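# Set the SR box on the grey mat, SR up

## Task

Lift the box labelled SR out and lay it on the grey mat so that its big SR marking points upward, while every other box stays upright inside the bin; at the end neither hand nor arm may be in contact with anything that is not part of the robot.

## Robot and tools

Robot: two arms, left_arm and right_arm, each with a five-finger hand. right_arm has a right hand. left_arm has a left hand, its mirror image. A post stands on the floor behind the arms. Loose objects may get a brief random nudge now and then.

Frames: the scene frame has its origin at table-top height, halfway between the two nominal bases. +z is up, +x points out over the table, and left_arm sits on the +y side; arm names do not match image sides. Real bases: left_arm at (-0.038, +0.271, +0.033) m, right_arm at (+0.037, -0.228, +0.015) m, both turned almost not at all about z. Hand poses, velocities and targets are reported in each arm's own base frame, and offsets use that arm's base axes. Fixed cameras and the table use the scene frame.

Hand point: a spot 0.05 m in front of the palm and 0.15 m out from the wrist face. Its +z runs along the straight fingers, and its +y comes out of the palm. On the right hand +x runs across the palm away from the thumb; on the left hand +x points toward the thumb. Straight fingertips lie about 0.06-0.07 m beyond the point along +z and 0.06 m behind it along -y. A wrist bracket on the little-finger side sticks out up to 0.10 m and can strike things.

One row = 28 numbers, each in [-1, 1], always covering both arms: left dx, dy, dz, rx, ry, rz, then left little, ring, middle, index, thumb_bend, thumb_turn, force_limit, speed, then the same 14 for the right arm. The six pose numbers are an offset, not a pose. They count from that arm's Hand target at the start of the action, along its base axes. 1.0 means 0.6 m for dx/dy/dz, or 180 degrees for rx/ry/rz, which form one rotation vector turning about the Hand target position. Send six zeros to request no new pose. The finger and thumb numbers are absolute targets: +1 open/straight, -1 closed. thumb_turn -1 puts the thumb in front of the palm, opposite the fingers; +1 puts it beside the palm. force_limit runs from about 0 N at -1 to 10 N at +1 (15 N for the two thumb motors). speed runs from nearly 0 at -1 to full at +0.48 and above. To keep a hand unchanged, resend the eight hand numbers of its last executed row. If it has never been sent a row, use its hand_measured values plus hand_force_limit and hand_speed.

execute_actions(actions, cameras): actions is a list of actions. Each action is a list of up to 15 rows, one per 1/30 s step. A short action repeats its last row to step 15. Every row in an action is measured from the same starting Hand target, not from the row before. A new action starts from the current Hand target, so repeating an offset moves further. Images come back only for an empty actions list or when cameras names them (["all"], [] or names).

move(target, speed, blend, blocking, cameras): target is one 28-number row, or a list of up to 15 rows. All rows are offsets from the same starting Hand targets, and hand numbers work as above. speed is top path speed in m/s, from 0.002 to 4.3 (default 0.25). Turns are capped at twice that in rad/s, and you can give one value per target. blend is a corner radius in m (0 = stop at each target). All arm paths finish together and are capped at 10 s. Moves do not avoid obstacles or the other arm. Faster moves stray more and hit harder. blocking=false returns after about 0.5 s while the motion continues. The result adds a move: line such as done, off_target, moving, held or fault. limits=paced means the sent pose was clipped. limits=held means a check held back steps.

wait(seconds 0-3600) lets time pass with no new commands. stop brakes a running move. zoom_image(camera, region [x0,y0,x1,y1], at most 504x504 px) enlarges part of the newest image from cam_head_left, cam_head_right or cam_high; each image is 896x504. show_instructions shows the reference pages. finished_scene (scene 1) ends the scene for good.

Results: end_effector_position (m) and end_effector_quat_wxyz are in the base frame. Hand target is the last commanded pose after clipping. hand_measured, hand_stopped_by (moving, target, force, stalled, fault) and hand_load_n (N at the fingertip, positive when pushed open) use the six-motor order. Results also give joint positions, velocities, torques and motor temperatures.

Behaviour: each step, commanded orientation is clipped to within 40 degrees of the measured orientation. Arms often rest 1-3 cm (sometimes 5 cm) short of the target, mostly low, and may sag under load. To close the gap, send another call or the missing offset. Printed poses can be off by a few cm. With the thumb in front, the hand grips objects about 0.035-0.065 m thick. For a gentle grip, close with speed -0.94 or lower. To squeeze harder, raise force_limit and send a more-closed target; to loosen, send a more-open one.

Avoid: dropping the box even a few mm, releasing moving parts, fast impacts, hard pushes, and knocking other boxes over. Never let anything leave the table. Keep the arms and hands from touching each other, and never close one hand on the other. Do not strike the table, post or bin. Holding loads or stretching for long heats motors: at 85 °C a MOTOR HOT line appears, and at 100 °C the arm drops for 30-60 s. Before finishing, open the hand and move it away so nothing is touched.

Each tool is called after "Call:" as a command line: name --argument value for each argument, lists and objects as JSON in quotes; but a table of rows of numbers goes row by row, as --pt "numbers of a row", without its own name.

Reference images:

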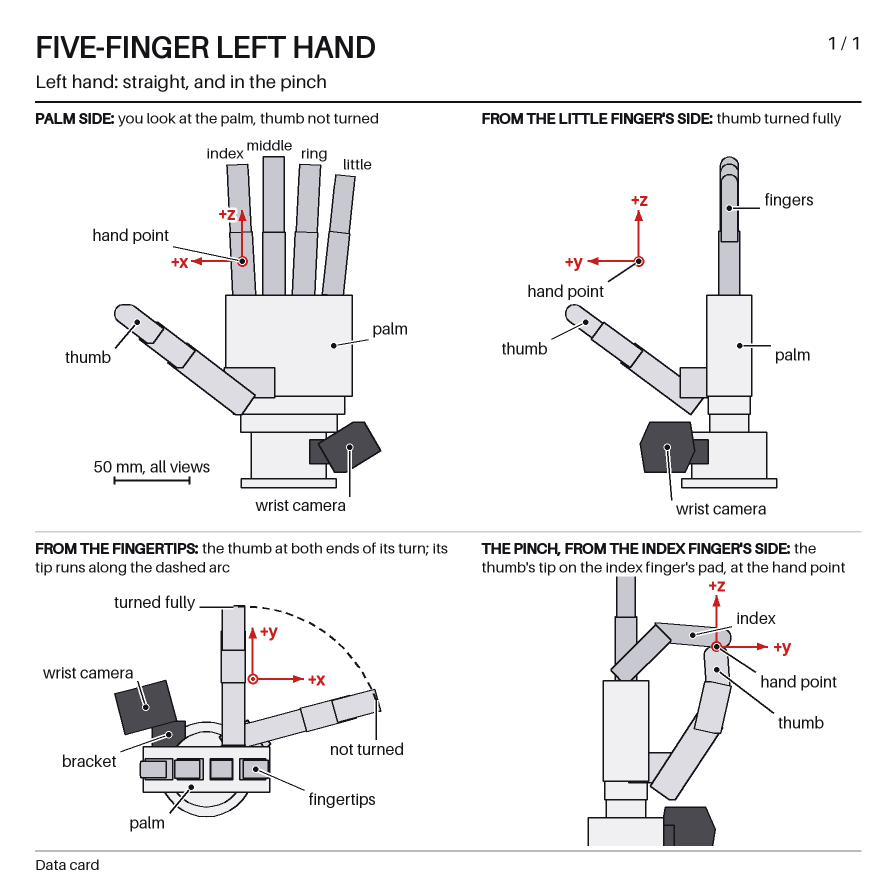

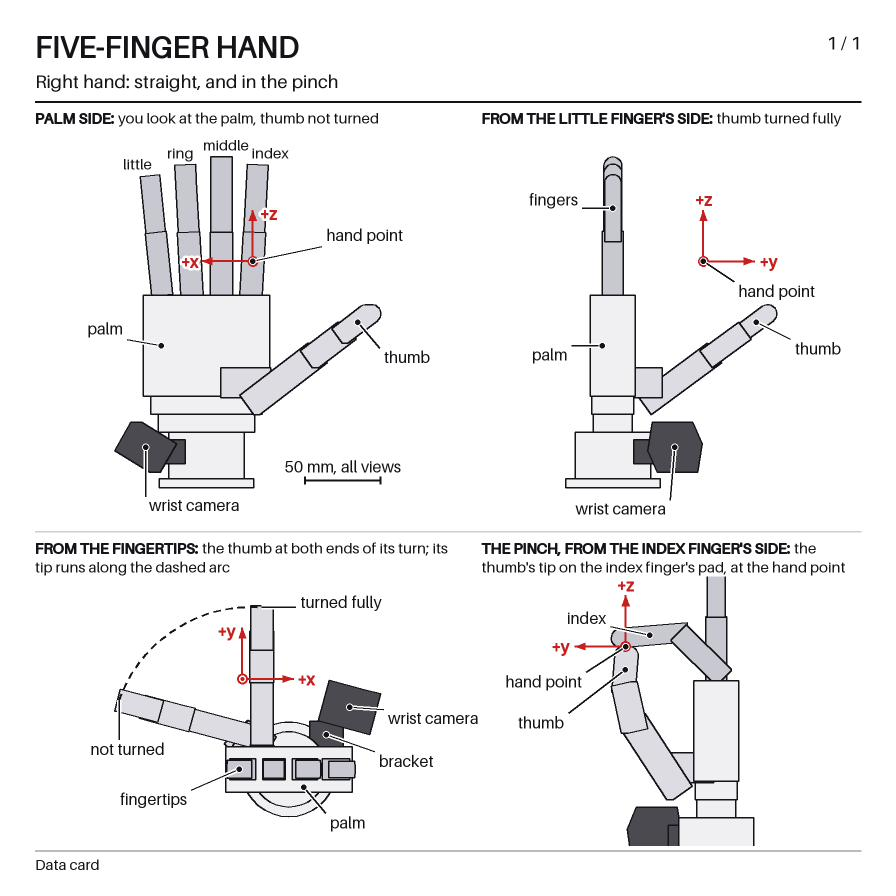

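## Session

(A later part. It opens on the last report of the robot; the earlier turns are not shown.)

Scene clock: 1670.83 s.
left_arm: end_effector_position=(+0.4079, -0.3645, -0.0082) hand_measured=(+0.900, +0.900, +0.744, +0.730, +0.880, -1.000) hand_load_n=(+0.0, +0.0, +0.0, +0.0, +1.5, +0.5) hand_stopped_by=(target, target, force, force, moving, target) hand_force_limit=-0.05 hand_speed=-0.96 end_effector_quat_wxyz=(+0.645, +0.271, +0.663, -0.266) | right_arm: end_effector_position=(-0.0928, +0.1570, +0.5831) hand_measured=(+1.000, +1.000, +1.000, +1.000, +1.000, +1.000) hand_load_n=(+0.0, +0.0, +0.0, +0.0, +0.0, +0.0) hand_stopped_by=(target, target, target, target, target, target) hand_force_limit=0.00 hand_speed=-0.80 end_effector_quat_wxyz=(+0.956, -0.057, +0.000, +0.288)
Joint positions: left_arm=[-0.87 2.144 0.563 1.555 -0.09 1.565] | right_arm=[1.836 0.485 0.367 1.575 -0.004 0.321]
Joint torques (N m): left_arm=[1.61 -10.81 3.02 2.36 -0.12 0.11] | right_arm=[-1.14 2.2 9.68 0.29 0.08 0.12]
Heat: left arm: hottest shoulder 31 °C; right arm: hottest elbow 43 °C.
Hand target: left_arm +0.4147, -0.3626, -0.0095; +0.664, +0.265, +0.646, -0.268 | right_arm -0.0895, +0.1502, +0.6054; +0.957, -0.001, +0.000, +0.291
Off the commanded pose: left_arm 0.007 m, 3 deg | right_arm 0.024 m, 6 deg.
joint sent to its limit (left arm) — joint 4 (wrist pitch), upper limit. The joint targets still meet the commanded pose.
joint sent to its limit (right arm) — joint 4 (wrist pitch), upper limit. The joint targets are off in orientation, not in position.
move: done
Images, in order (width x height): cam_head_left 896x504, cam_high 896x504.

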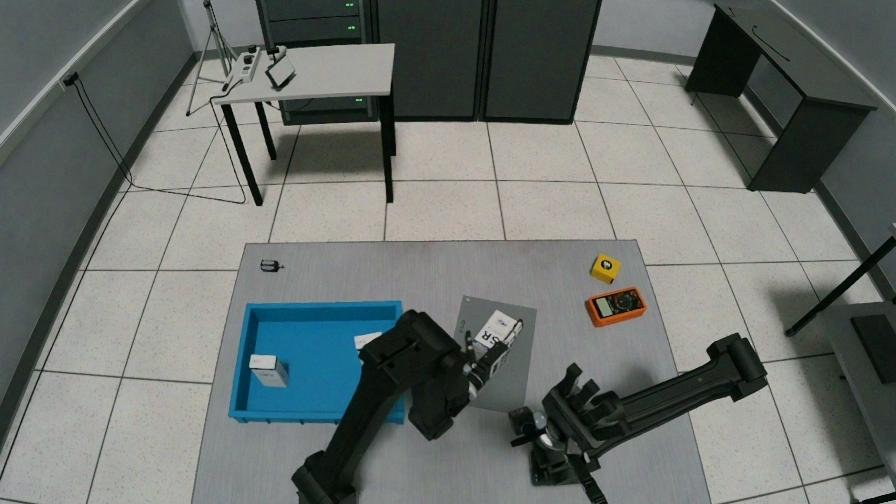

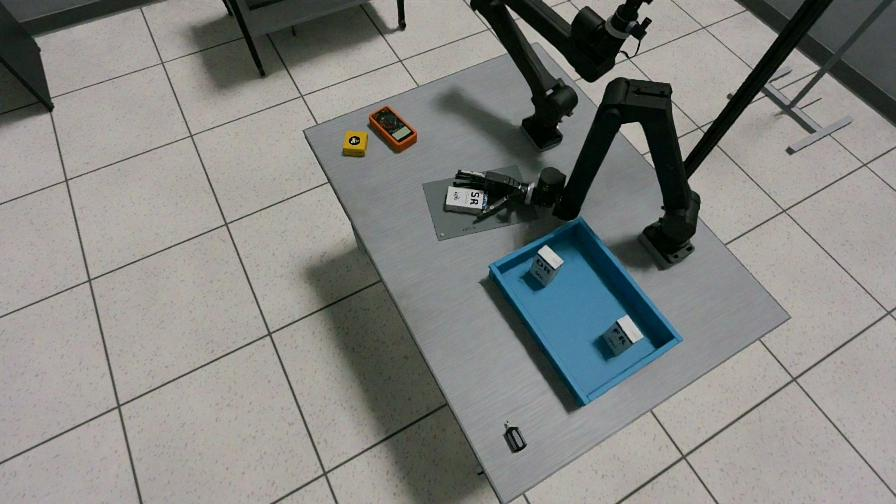

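Call:
move --target '[0,0,0.0,0,0,0.0,0.9,0.9,0.6,0.6,1.0,-1,-0.05,-0.95,0,0,0,0,0,0,1,1,1,1,1,1,0,-0.8]' --speed 0.01 --cameras '[]'

Call:
move --target '[0,0,0.0,0,0,0.0,1.0,1.0,1.0,1.0,1.0,-1,-0.05,-0.92,0,0,0,0,0,0,1,1,1,1,1,1,0,-0.8]' --speed 0.01 --cameras '["cam_high","cam_head_left"]'

Call:
zoom_image --camera "cam_high" --region '[435, 160, 505, 220]'

Call:
zoom_image --camera "cam_head_left" --region '[460, 295, 530, 355]'

Scene clock: 1677.50 s.
left_arm: end_effector_position=(+0.4079, -0.3645, -0.0082) hand_measured=(+0.900, +0.900, +0.744, +0.730, +1.000, -1.000) hand_load_n=(+0.0, +0.0, +0.0, +0.0, +0.0, +0.5) hand_stopped_by=(target, target, force, force, target, target) hand_force_limit=-0.05 hand_speed=-0.95 end_effector_quat_wxyz=(+0.645, +0.271, +0.663, -0.266) | right_arm: end_effector_position=(-0.0928, +0.1570, +0.5831) hand_measured=(+1.000, +1.000, +1.000, +1.000, +1.000, +1.000) hand_load_n=(+0.0, +0.0, +0.0, +0.0, +0.0, +0.0) hand_stopped_by=(target, target, target, target, target, target) hand_force_limit=0.00 hand_speed=-0.80 end_effector_quat_wxyz=(+0.956, -0.057, +0.000, +0.288)
Joint positions: left_arm=[-0.87 2.144 0.563 1.555 -0.09 1.565] | right_arm=[1.836 0.485 0.367 1.575 -0.004 0.321]
Joint torques (N m): left_arm=[1.61 -10.75 3.03 2.35 -0.12 0.12] | right_arm=[-1.2 2.2 9.69 0.31 0.08 0.12]
Heat: left arm: hottest shoulder 31 °C; right arm: hottest elbow 43 °C.
Hand target: left_arm +0.4147, -0.3626, -0.0095; +0.664, +0.265, +0.646, -0.268 | right_arm -0.0895, +0.1502, +0.6054; +0.957, -0.001, +0.000, +0.291
Off the commanded pose: left_arm 0.007 m, 3 deg | right_arm 0.024 m, 6 deg.
joint sent to its limit (left arm) — joint 4 (wrist pitch), upper limit. The joint targets still meet the commanded pose.
joint sent to its limit (right arm) — joint 4 (wrist pitch), upper limit. The joint targets are off in orientation, not in position.
move: done

Scene clock: 1678.97 s.
left_arm: end_effector_position=(+0.4079, -0.3645, -0.0082) hand_measured=(+1.000, +1.000, +1.000, +1.000, +1.000, -1.000) hand_load_n=(+0.0, +0.0, -0.5, +0.0, +0.0, +0.5) hand_stopped_by=(target, target, target, target, target, target) hand_force_limit=-0.05 hand_speed=-0.92 end_effector_quat_wxyz=(+0.645, +0.271, +0.663, -0.266) | right_arm: end_effector_position=(-0.0928, +0.1570, +0.5831) hand_measured=(+1.000, +1.000, +1.000, +1.000, +1.000, +1.000) hand_load_n=(+0.0, +0.0, +0.0, +0.0, +0.0, +0.0) hand_stopped_by=(target, target, target, target, target, target) hand_force_limit=0.00 hand_speed=-0.80 end_effector_quat_wxyz=(+0.956, -0.057, +0.000, +0.288)
Joint positions: left_arm=[-0.87 2.144 0.563 1.555 -0.09 1.565] | right_arm=[1.836 0.485 0.367 1.575 -0.004 0.321]
Joint torques (N m): left_arm=[1.61 -10.75 3.02 2.36 -0.12 0.11] | right_arm=[-1.32 2.26 9.73 0.28 0.08 0.11]
Heat: left arm: hottest shoulder 31 °C; right arm: hottest elbow 43 °C.
Hand target: left_arm +0.4147, -0.3626, -0.0095; +0.664, +0.265, +0.646, -0.268 | right_arm -0.0895, +0.1502, +0.6054; +0.957, -0.001, +0.000, +0.291
Off the commanded pose: left_arm 0.007 m, 3 deg | right_arm 0.024 m, 6 deg.
joint sent to its limit (left arm) — joint 4 (wrist pitch), upper limit. The joint targets still meet the commanded pose.
joint sent to its limit (right arm) — joint 4 (wrist pitch), upper limit. The joint targets are off in orientation, not in position.
move: done
Images, in order (width x height): cam_head_left 896x504, cam_high 896x504.

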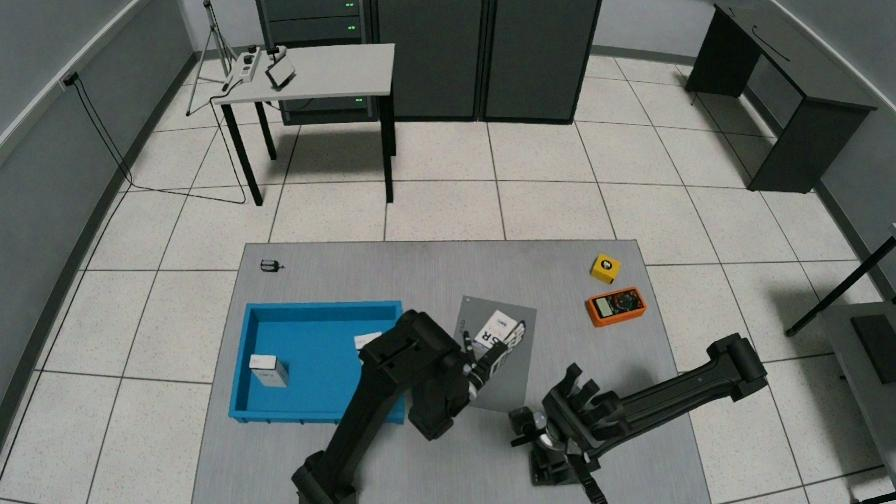

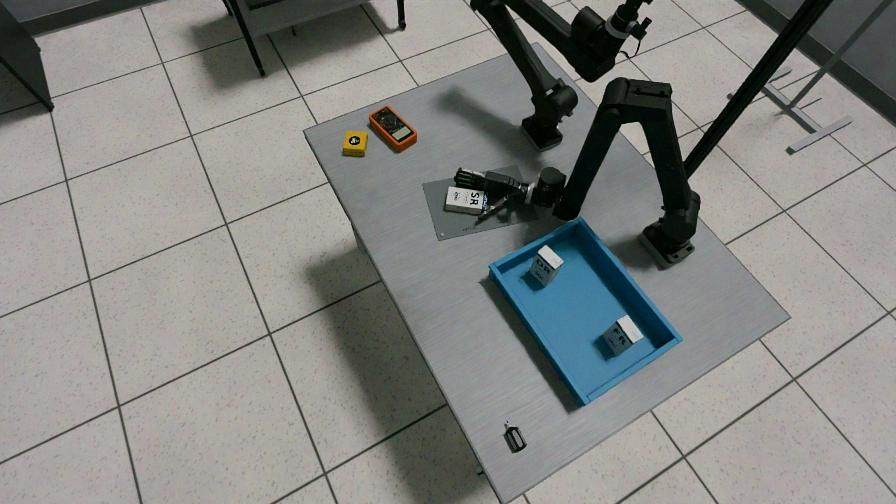

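Scaled by 7.200.

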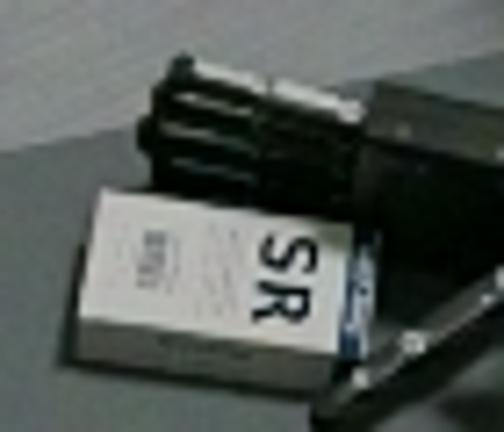

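Scaled by 7.200.

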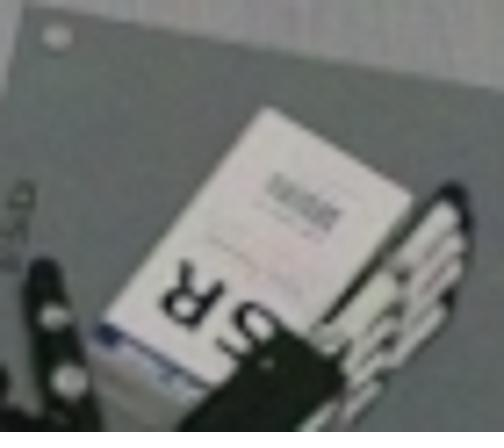

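Call:
move --target '[-0.0167,-0.0233,0.003,0,0,0.0,1.0,1.0,1.0,1.0,1.0,-1,-0.05,-0.92,0,0,0,0,0,0,1,1,1,1,1,1,0,-0.8]' --speed 0.02 --cameras '["cam_high","cam_head_left"]'

Call:
zoom_image --camera "cam_high" --region '[435, 160, 505, 220]'

Call:
zoom_image --camera "cam_head_left" --region '[460, 295, 530, 355]'

Scene clock: 1689.13 s.
left_arm: end_effector_position=(+0.4072, -0.3680, -0.0056) hand_measured=(+1.000, +1.000, +1.000, +1.000, +1.000, -1.000) hand_load_n=(+0.0, +0.0, +0.0, +0.0, +0.0, +0.5) hand_stopped_by=(target, target, target, target, target, target) hand_force_limit=-0.05 hand_speed=-0.92 end_effector_quat_wxyz=(+0.651, +0.262, +0.663, -0.260) | right_arm: end_effector_position=(-0.0928, +0.1570, +0.5831) hand_measured=(+1.000, +1.000, +1.000, +1.000, +1.000, +1.000) hand_load_n=(+0.0, -0.5, +0.0, +0.0, +0.0, +0.0) hand_stopped_by=(target, target, target, target, target, target) hand_force_limit=0.00 hand_speed=-0.80 end_effector_quat_wxyz=(+0.956, -0.057, +0.000, +0.288)
Joint positions: left_arm=[-0.89 2.144 0.573 1.555 -0.134 1.565] | right_arm=[1.836 0.485 0.367 1.575 -0.004 0.321]
Joint torques (N m): left_arm=[-0.5 -10.7 3.18 2.33 -0.16 0.12] | right_arm=[-1.08 2.32 9.69 0.28 0.08 0.11]
Heat: left arm: hottest shoulder 31 °C; right arm: hottest elbow 43 °C.
Hand target: left_arm +0.4046, -0.3767, -0.0077; +0.664, +0.265, +0.646, -0.268 | right_arm -0.0895, +0.1502, +0.6054; +0.957, -0.001, +0.000, +0.291
Off the commanded pose: left_arm 0.009 m, 3 deg | right_arm 0.024 m, 6 deg.
joint sent to its limit (left arm) — joint 4 (wrist pitch), upper limit. The joint targets still meet the commanded pose.
joint sent to its limit (right arm) — joint 4 (wrist pitch), upper limit. The joint targets are off in orientation, not in position.
move: off_target (left_arm)
Images, in order (width x height): cam_head_left 896x504, cam_high 896x504.

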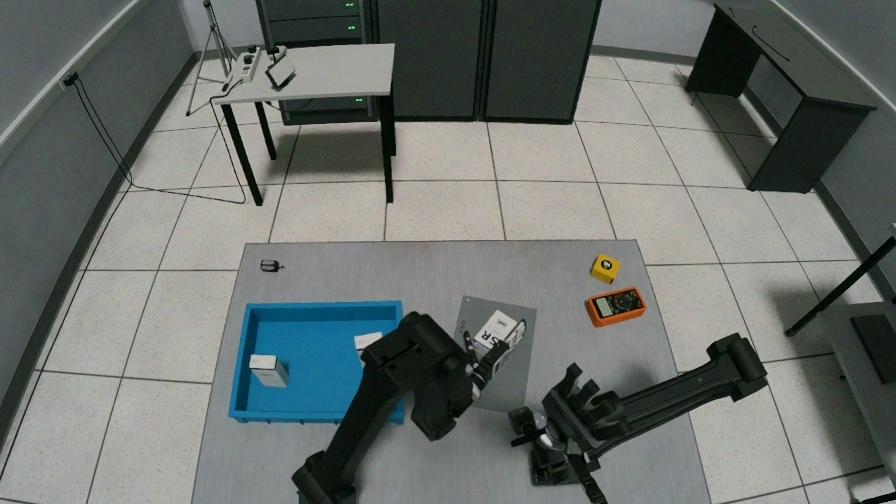

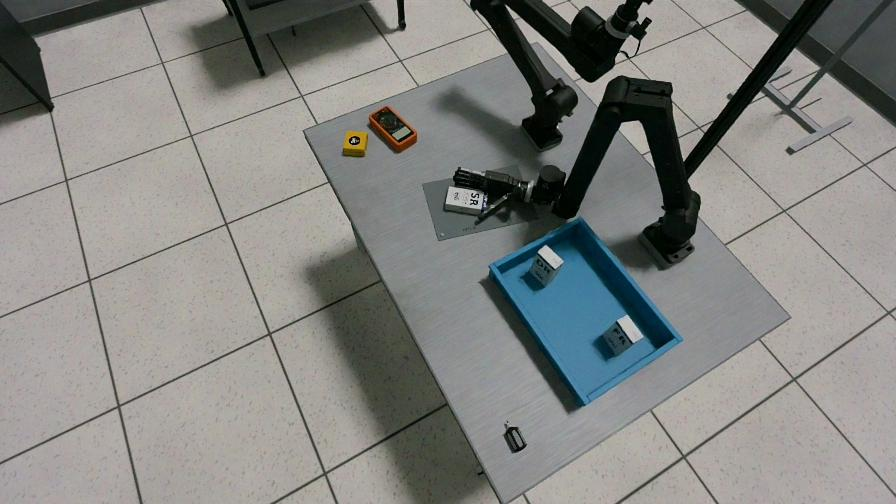

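Scaled by 7.200.

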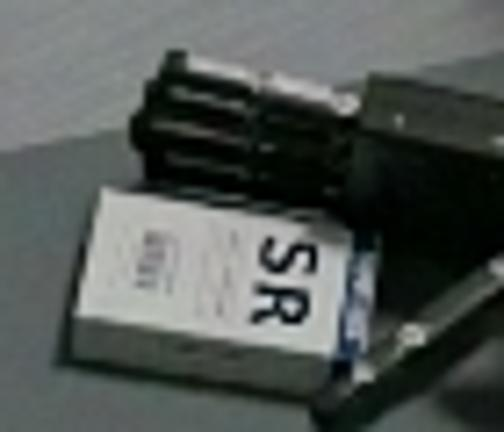

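Scaled by 7.200.

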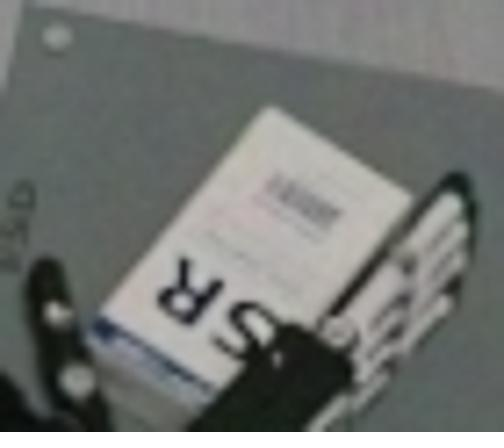

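Call:
move --pt "-0.043 0.026 0.015 0 0 0.0 1.0 1.0 1.0 1.0 1.0 -1 -0.05 -0.92 0 0 0 0 0 0 1 1 1 1 1 1 0 -0.8" --pt "-0.1 0.06 0.06 0 0 0.0 1.0 1.0 1.0 1.0 1.0 -1 -0.05 -0.92 0 0 0 0 0 0 1 1 1 1 1 1 0 -0.8" --speed 0.03 --blend 0.01 --cameras '["cam_high","cam_head_left"]'

Call:
zoom_image --camera "cam_high" --region '[435, 160, 505, 220]'

Call:
zoom_image --camera "cam_head_left" --region '[460, 295, 530, 355]'

Scene clock: 1700.60 s.
left_arm: end_effector_position=(+0.3492, -0.3373, +0.0203) hand_measured=(+1.000, +1.000, +1.000, +1.000, +1.000, -1.000) hand_load_n=(+0.0, +0.0, +0.0, +0.0, +0.0, +0.5) hand_stopped_by=(target, target, target, target, target, target) hand_force_limit=-0.05 hand_speed=-0.92 end_effector_quat_wxyz=(+0.640, +0.270, +0.673, -0.252) | right_arm: end_effector_position=(-0.0928, +0.1570, +0.5831) hand_measured=(+1.000, +1.000, +1.000, +1.000, +1.000, +1.000) hand_load_n=(+0.0, +0.0, +0.0, +0.0, +0.0, +0.0) hand_stopped_by=(target, target, target, target, target, target) hand_force_limit=0.00 hand_speed=-0.80 end_effector_quat_wxyz=(+0.956, -0.057, +0.000, +0.288)
Joint positions: left_arm=[-0.977 1.999 0.39 1.555 -0.221 1.565] | right_arm=[1.836 0.485 0.367 1.575 -0.004 0.321]
Joint torques (N m): left_arm=[-0.38 -10.99 1.42 2.33 -0.23 0.04] | right_arm=[-1.26 2.32 9.69 0.28 0.07 0.13]
Heat: left arm: hottest shoulder 31 °C; right arm: hottest elbow 43 °C.
Hand target: left_arm +0.3446, -0.3407, +0.0284; +0.664, +0.265, +0.646, -0.268 | right_arm -0.0895, +0.1502, +0.6054; +0.957, -0.001, +0.000, +0.291
Off the commanded pose: left_arm 0.010 m, 5 deg | right_arm 0.024 m, 6 deg.
joint sent to its limit (left arm) — joint 4 (wrist pitch), upper limit. The joint targets are off in orientation, not in position.
joint sent to its limit (right arm) — joint 4 (wrist pitch), upper limit. The joint targets are off in orientation, not in position.
move: off_target (left_arm)
Images, in order (width x height): cam_head_left 896x504, cam_high 896x504.

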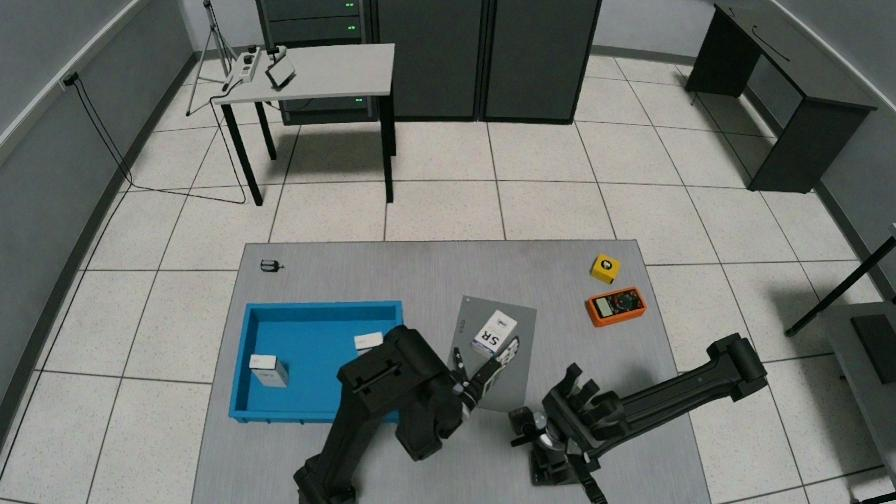

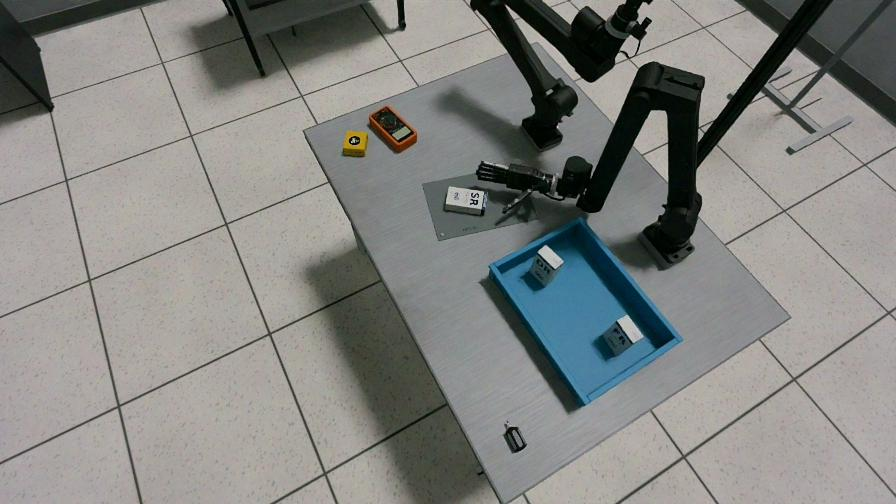

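Scaled by 7.200.

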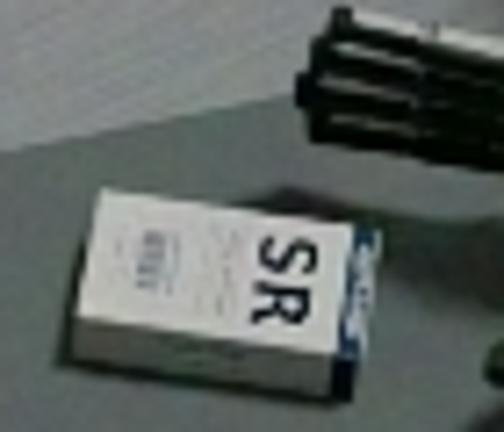

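Scaled by 7.200.

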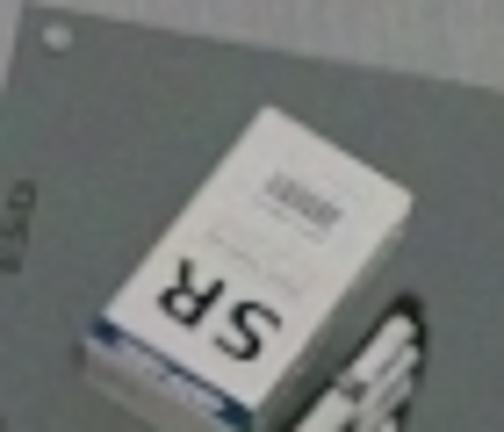

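Call:
move --target '[-0.05,0.05,0.2333,0,0,0.0,1.0,1.0,1.0,1.0,1.0,-1,-0.05,-0.92,0,0,0,0,0,0,1,1,1,1,1,1,0,-0.8]' --speed 0.12 --cameras '["all"]'

Call:
zoom_image --camera "cam_high" --region '[415, 160, 545, 250]'

Scene clock: 1706.57 s.
left_arm: end_effector_position=(+0.3187, -0.3079, +0.1649) hand_measured=(+1.000, +1.000, +1.000, +1.000, +1.000, -1.000) hand_load_n=(+0.0, +0.0, +0.0, +0.0, +0.0, +0.5) hand_stopped_by=(target, target, target, target, target, target) hand_force_limit=-0.05 hand_speed=-0.92 end_effector_quat_wxyz=(+0.663, +0.260, +0.649, -0.266) | right_arm: end_effector_position=(-0.0928, +0.1570, +0.5831) hand_measured=(+1.000, +1.000, +1.000, +1.000, +1.000, +1.000) hand_load_n=(+0.0, +0.0, +0.0, +0.0, +0.0, +0.0) hand_stopped_by=(target, target, target, target, target, target) hand_force_limit=0.00 hand_speed=-0.80 end_effector_quat_wxyz=(+0.956, -0.057, +0.000, +0.288)
Joint positions: left_arm=[-1.008 1.277 0.272 1.027 -0.245 1.576] | right_arm=[1.836 0.485 0.367 1.575 -0.004 0.321]
Joint torques (N m): left_arm=[-0.32 -4.89 6.34 1.42 -0.2 0.12] | right_arm=[-1.08 2.14 9.68 0.28 0.07 0.11]
Heat: left arm: hottest shoulder 31 °C; right arm: hottest elbow 43 °C.
Hand target: left_arm +0.3146, -0.3107, +0.1683; +0.664, +0.265, +0.646, -0.268 | right_arm -0.0895, +0.1502, +0.6054; +0.957, -0.001, +0.000, +0.291
Off the commanded pose: left_arm 0.006 m, 1 deg | right_arm 0.024 m, 6 deg.
joint sent to its limit (right arm) — joint 4 (wrist pitch), upper limit. The joint targets are off in orientation, not in position.
move: done

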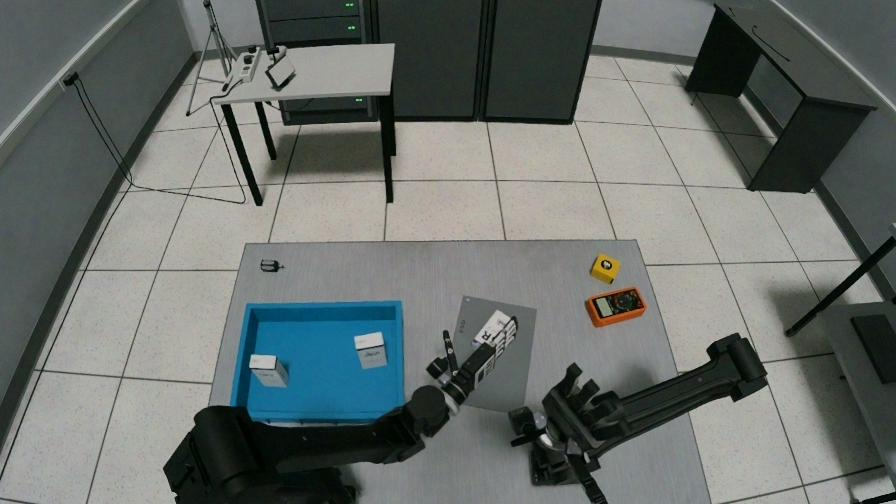

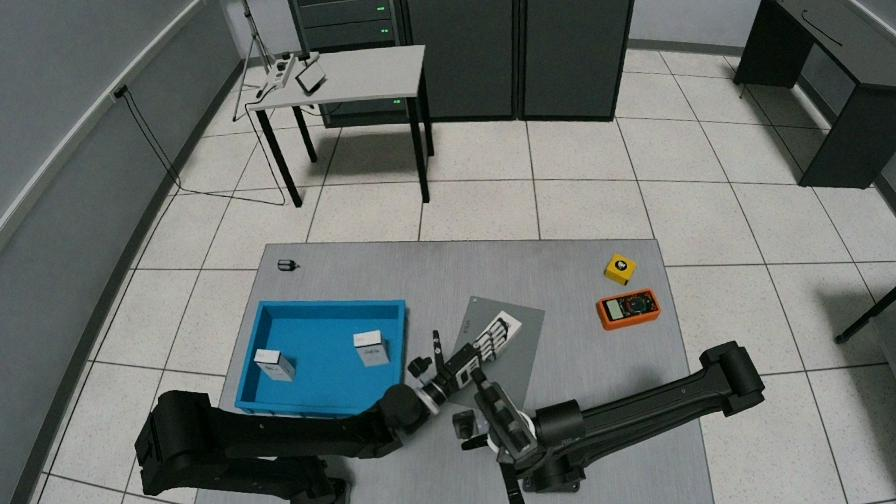

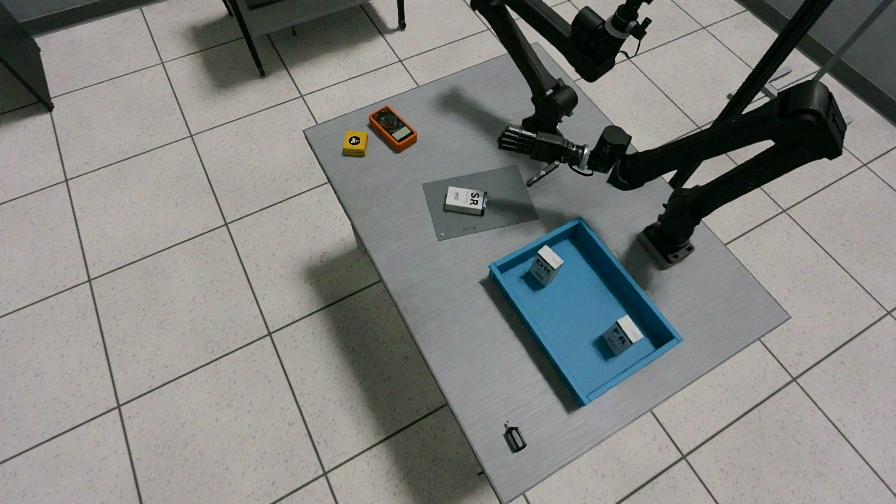

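Scaled by 3.877.

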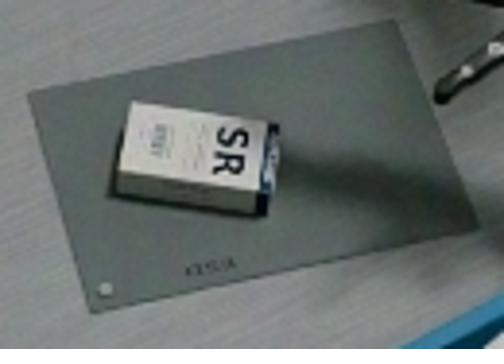

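Call:
finished_scene

The scene is finished: the task was done.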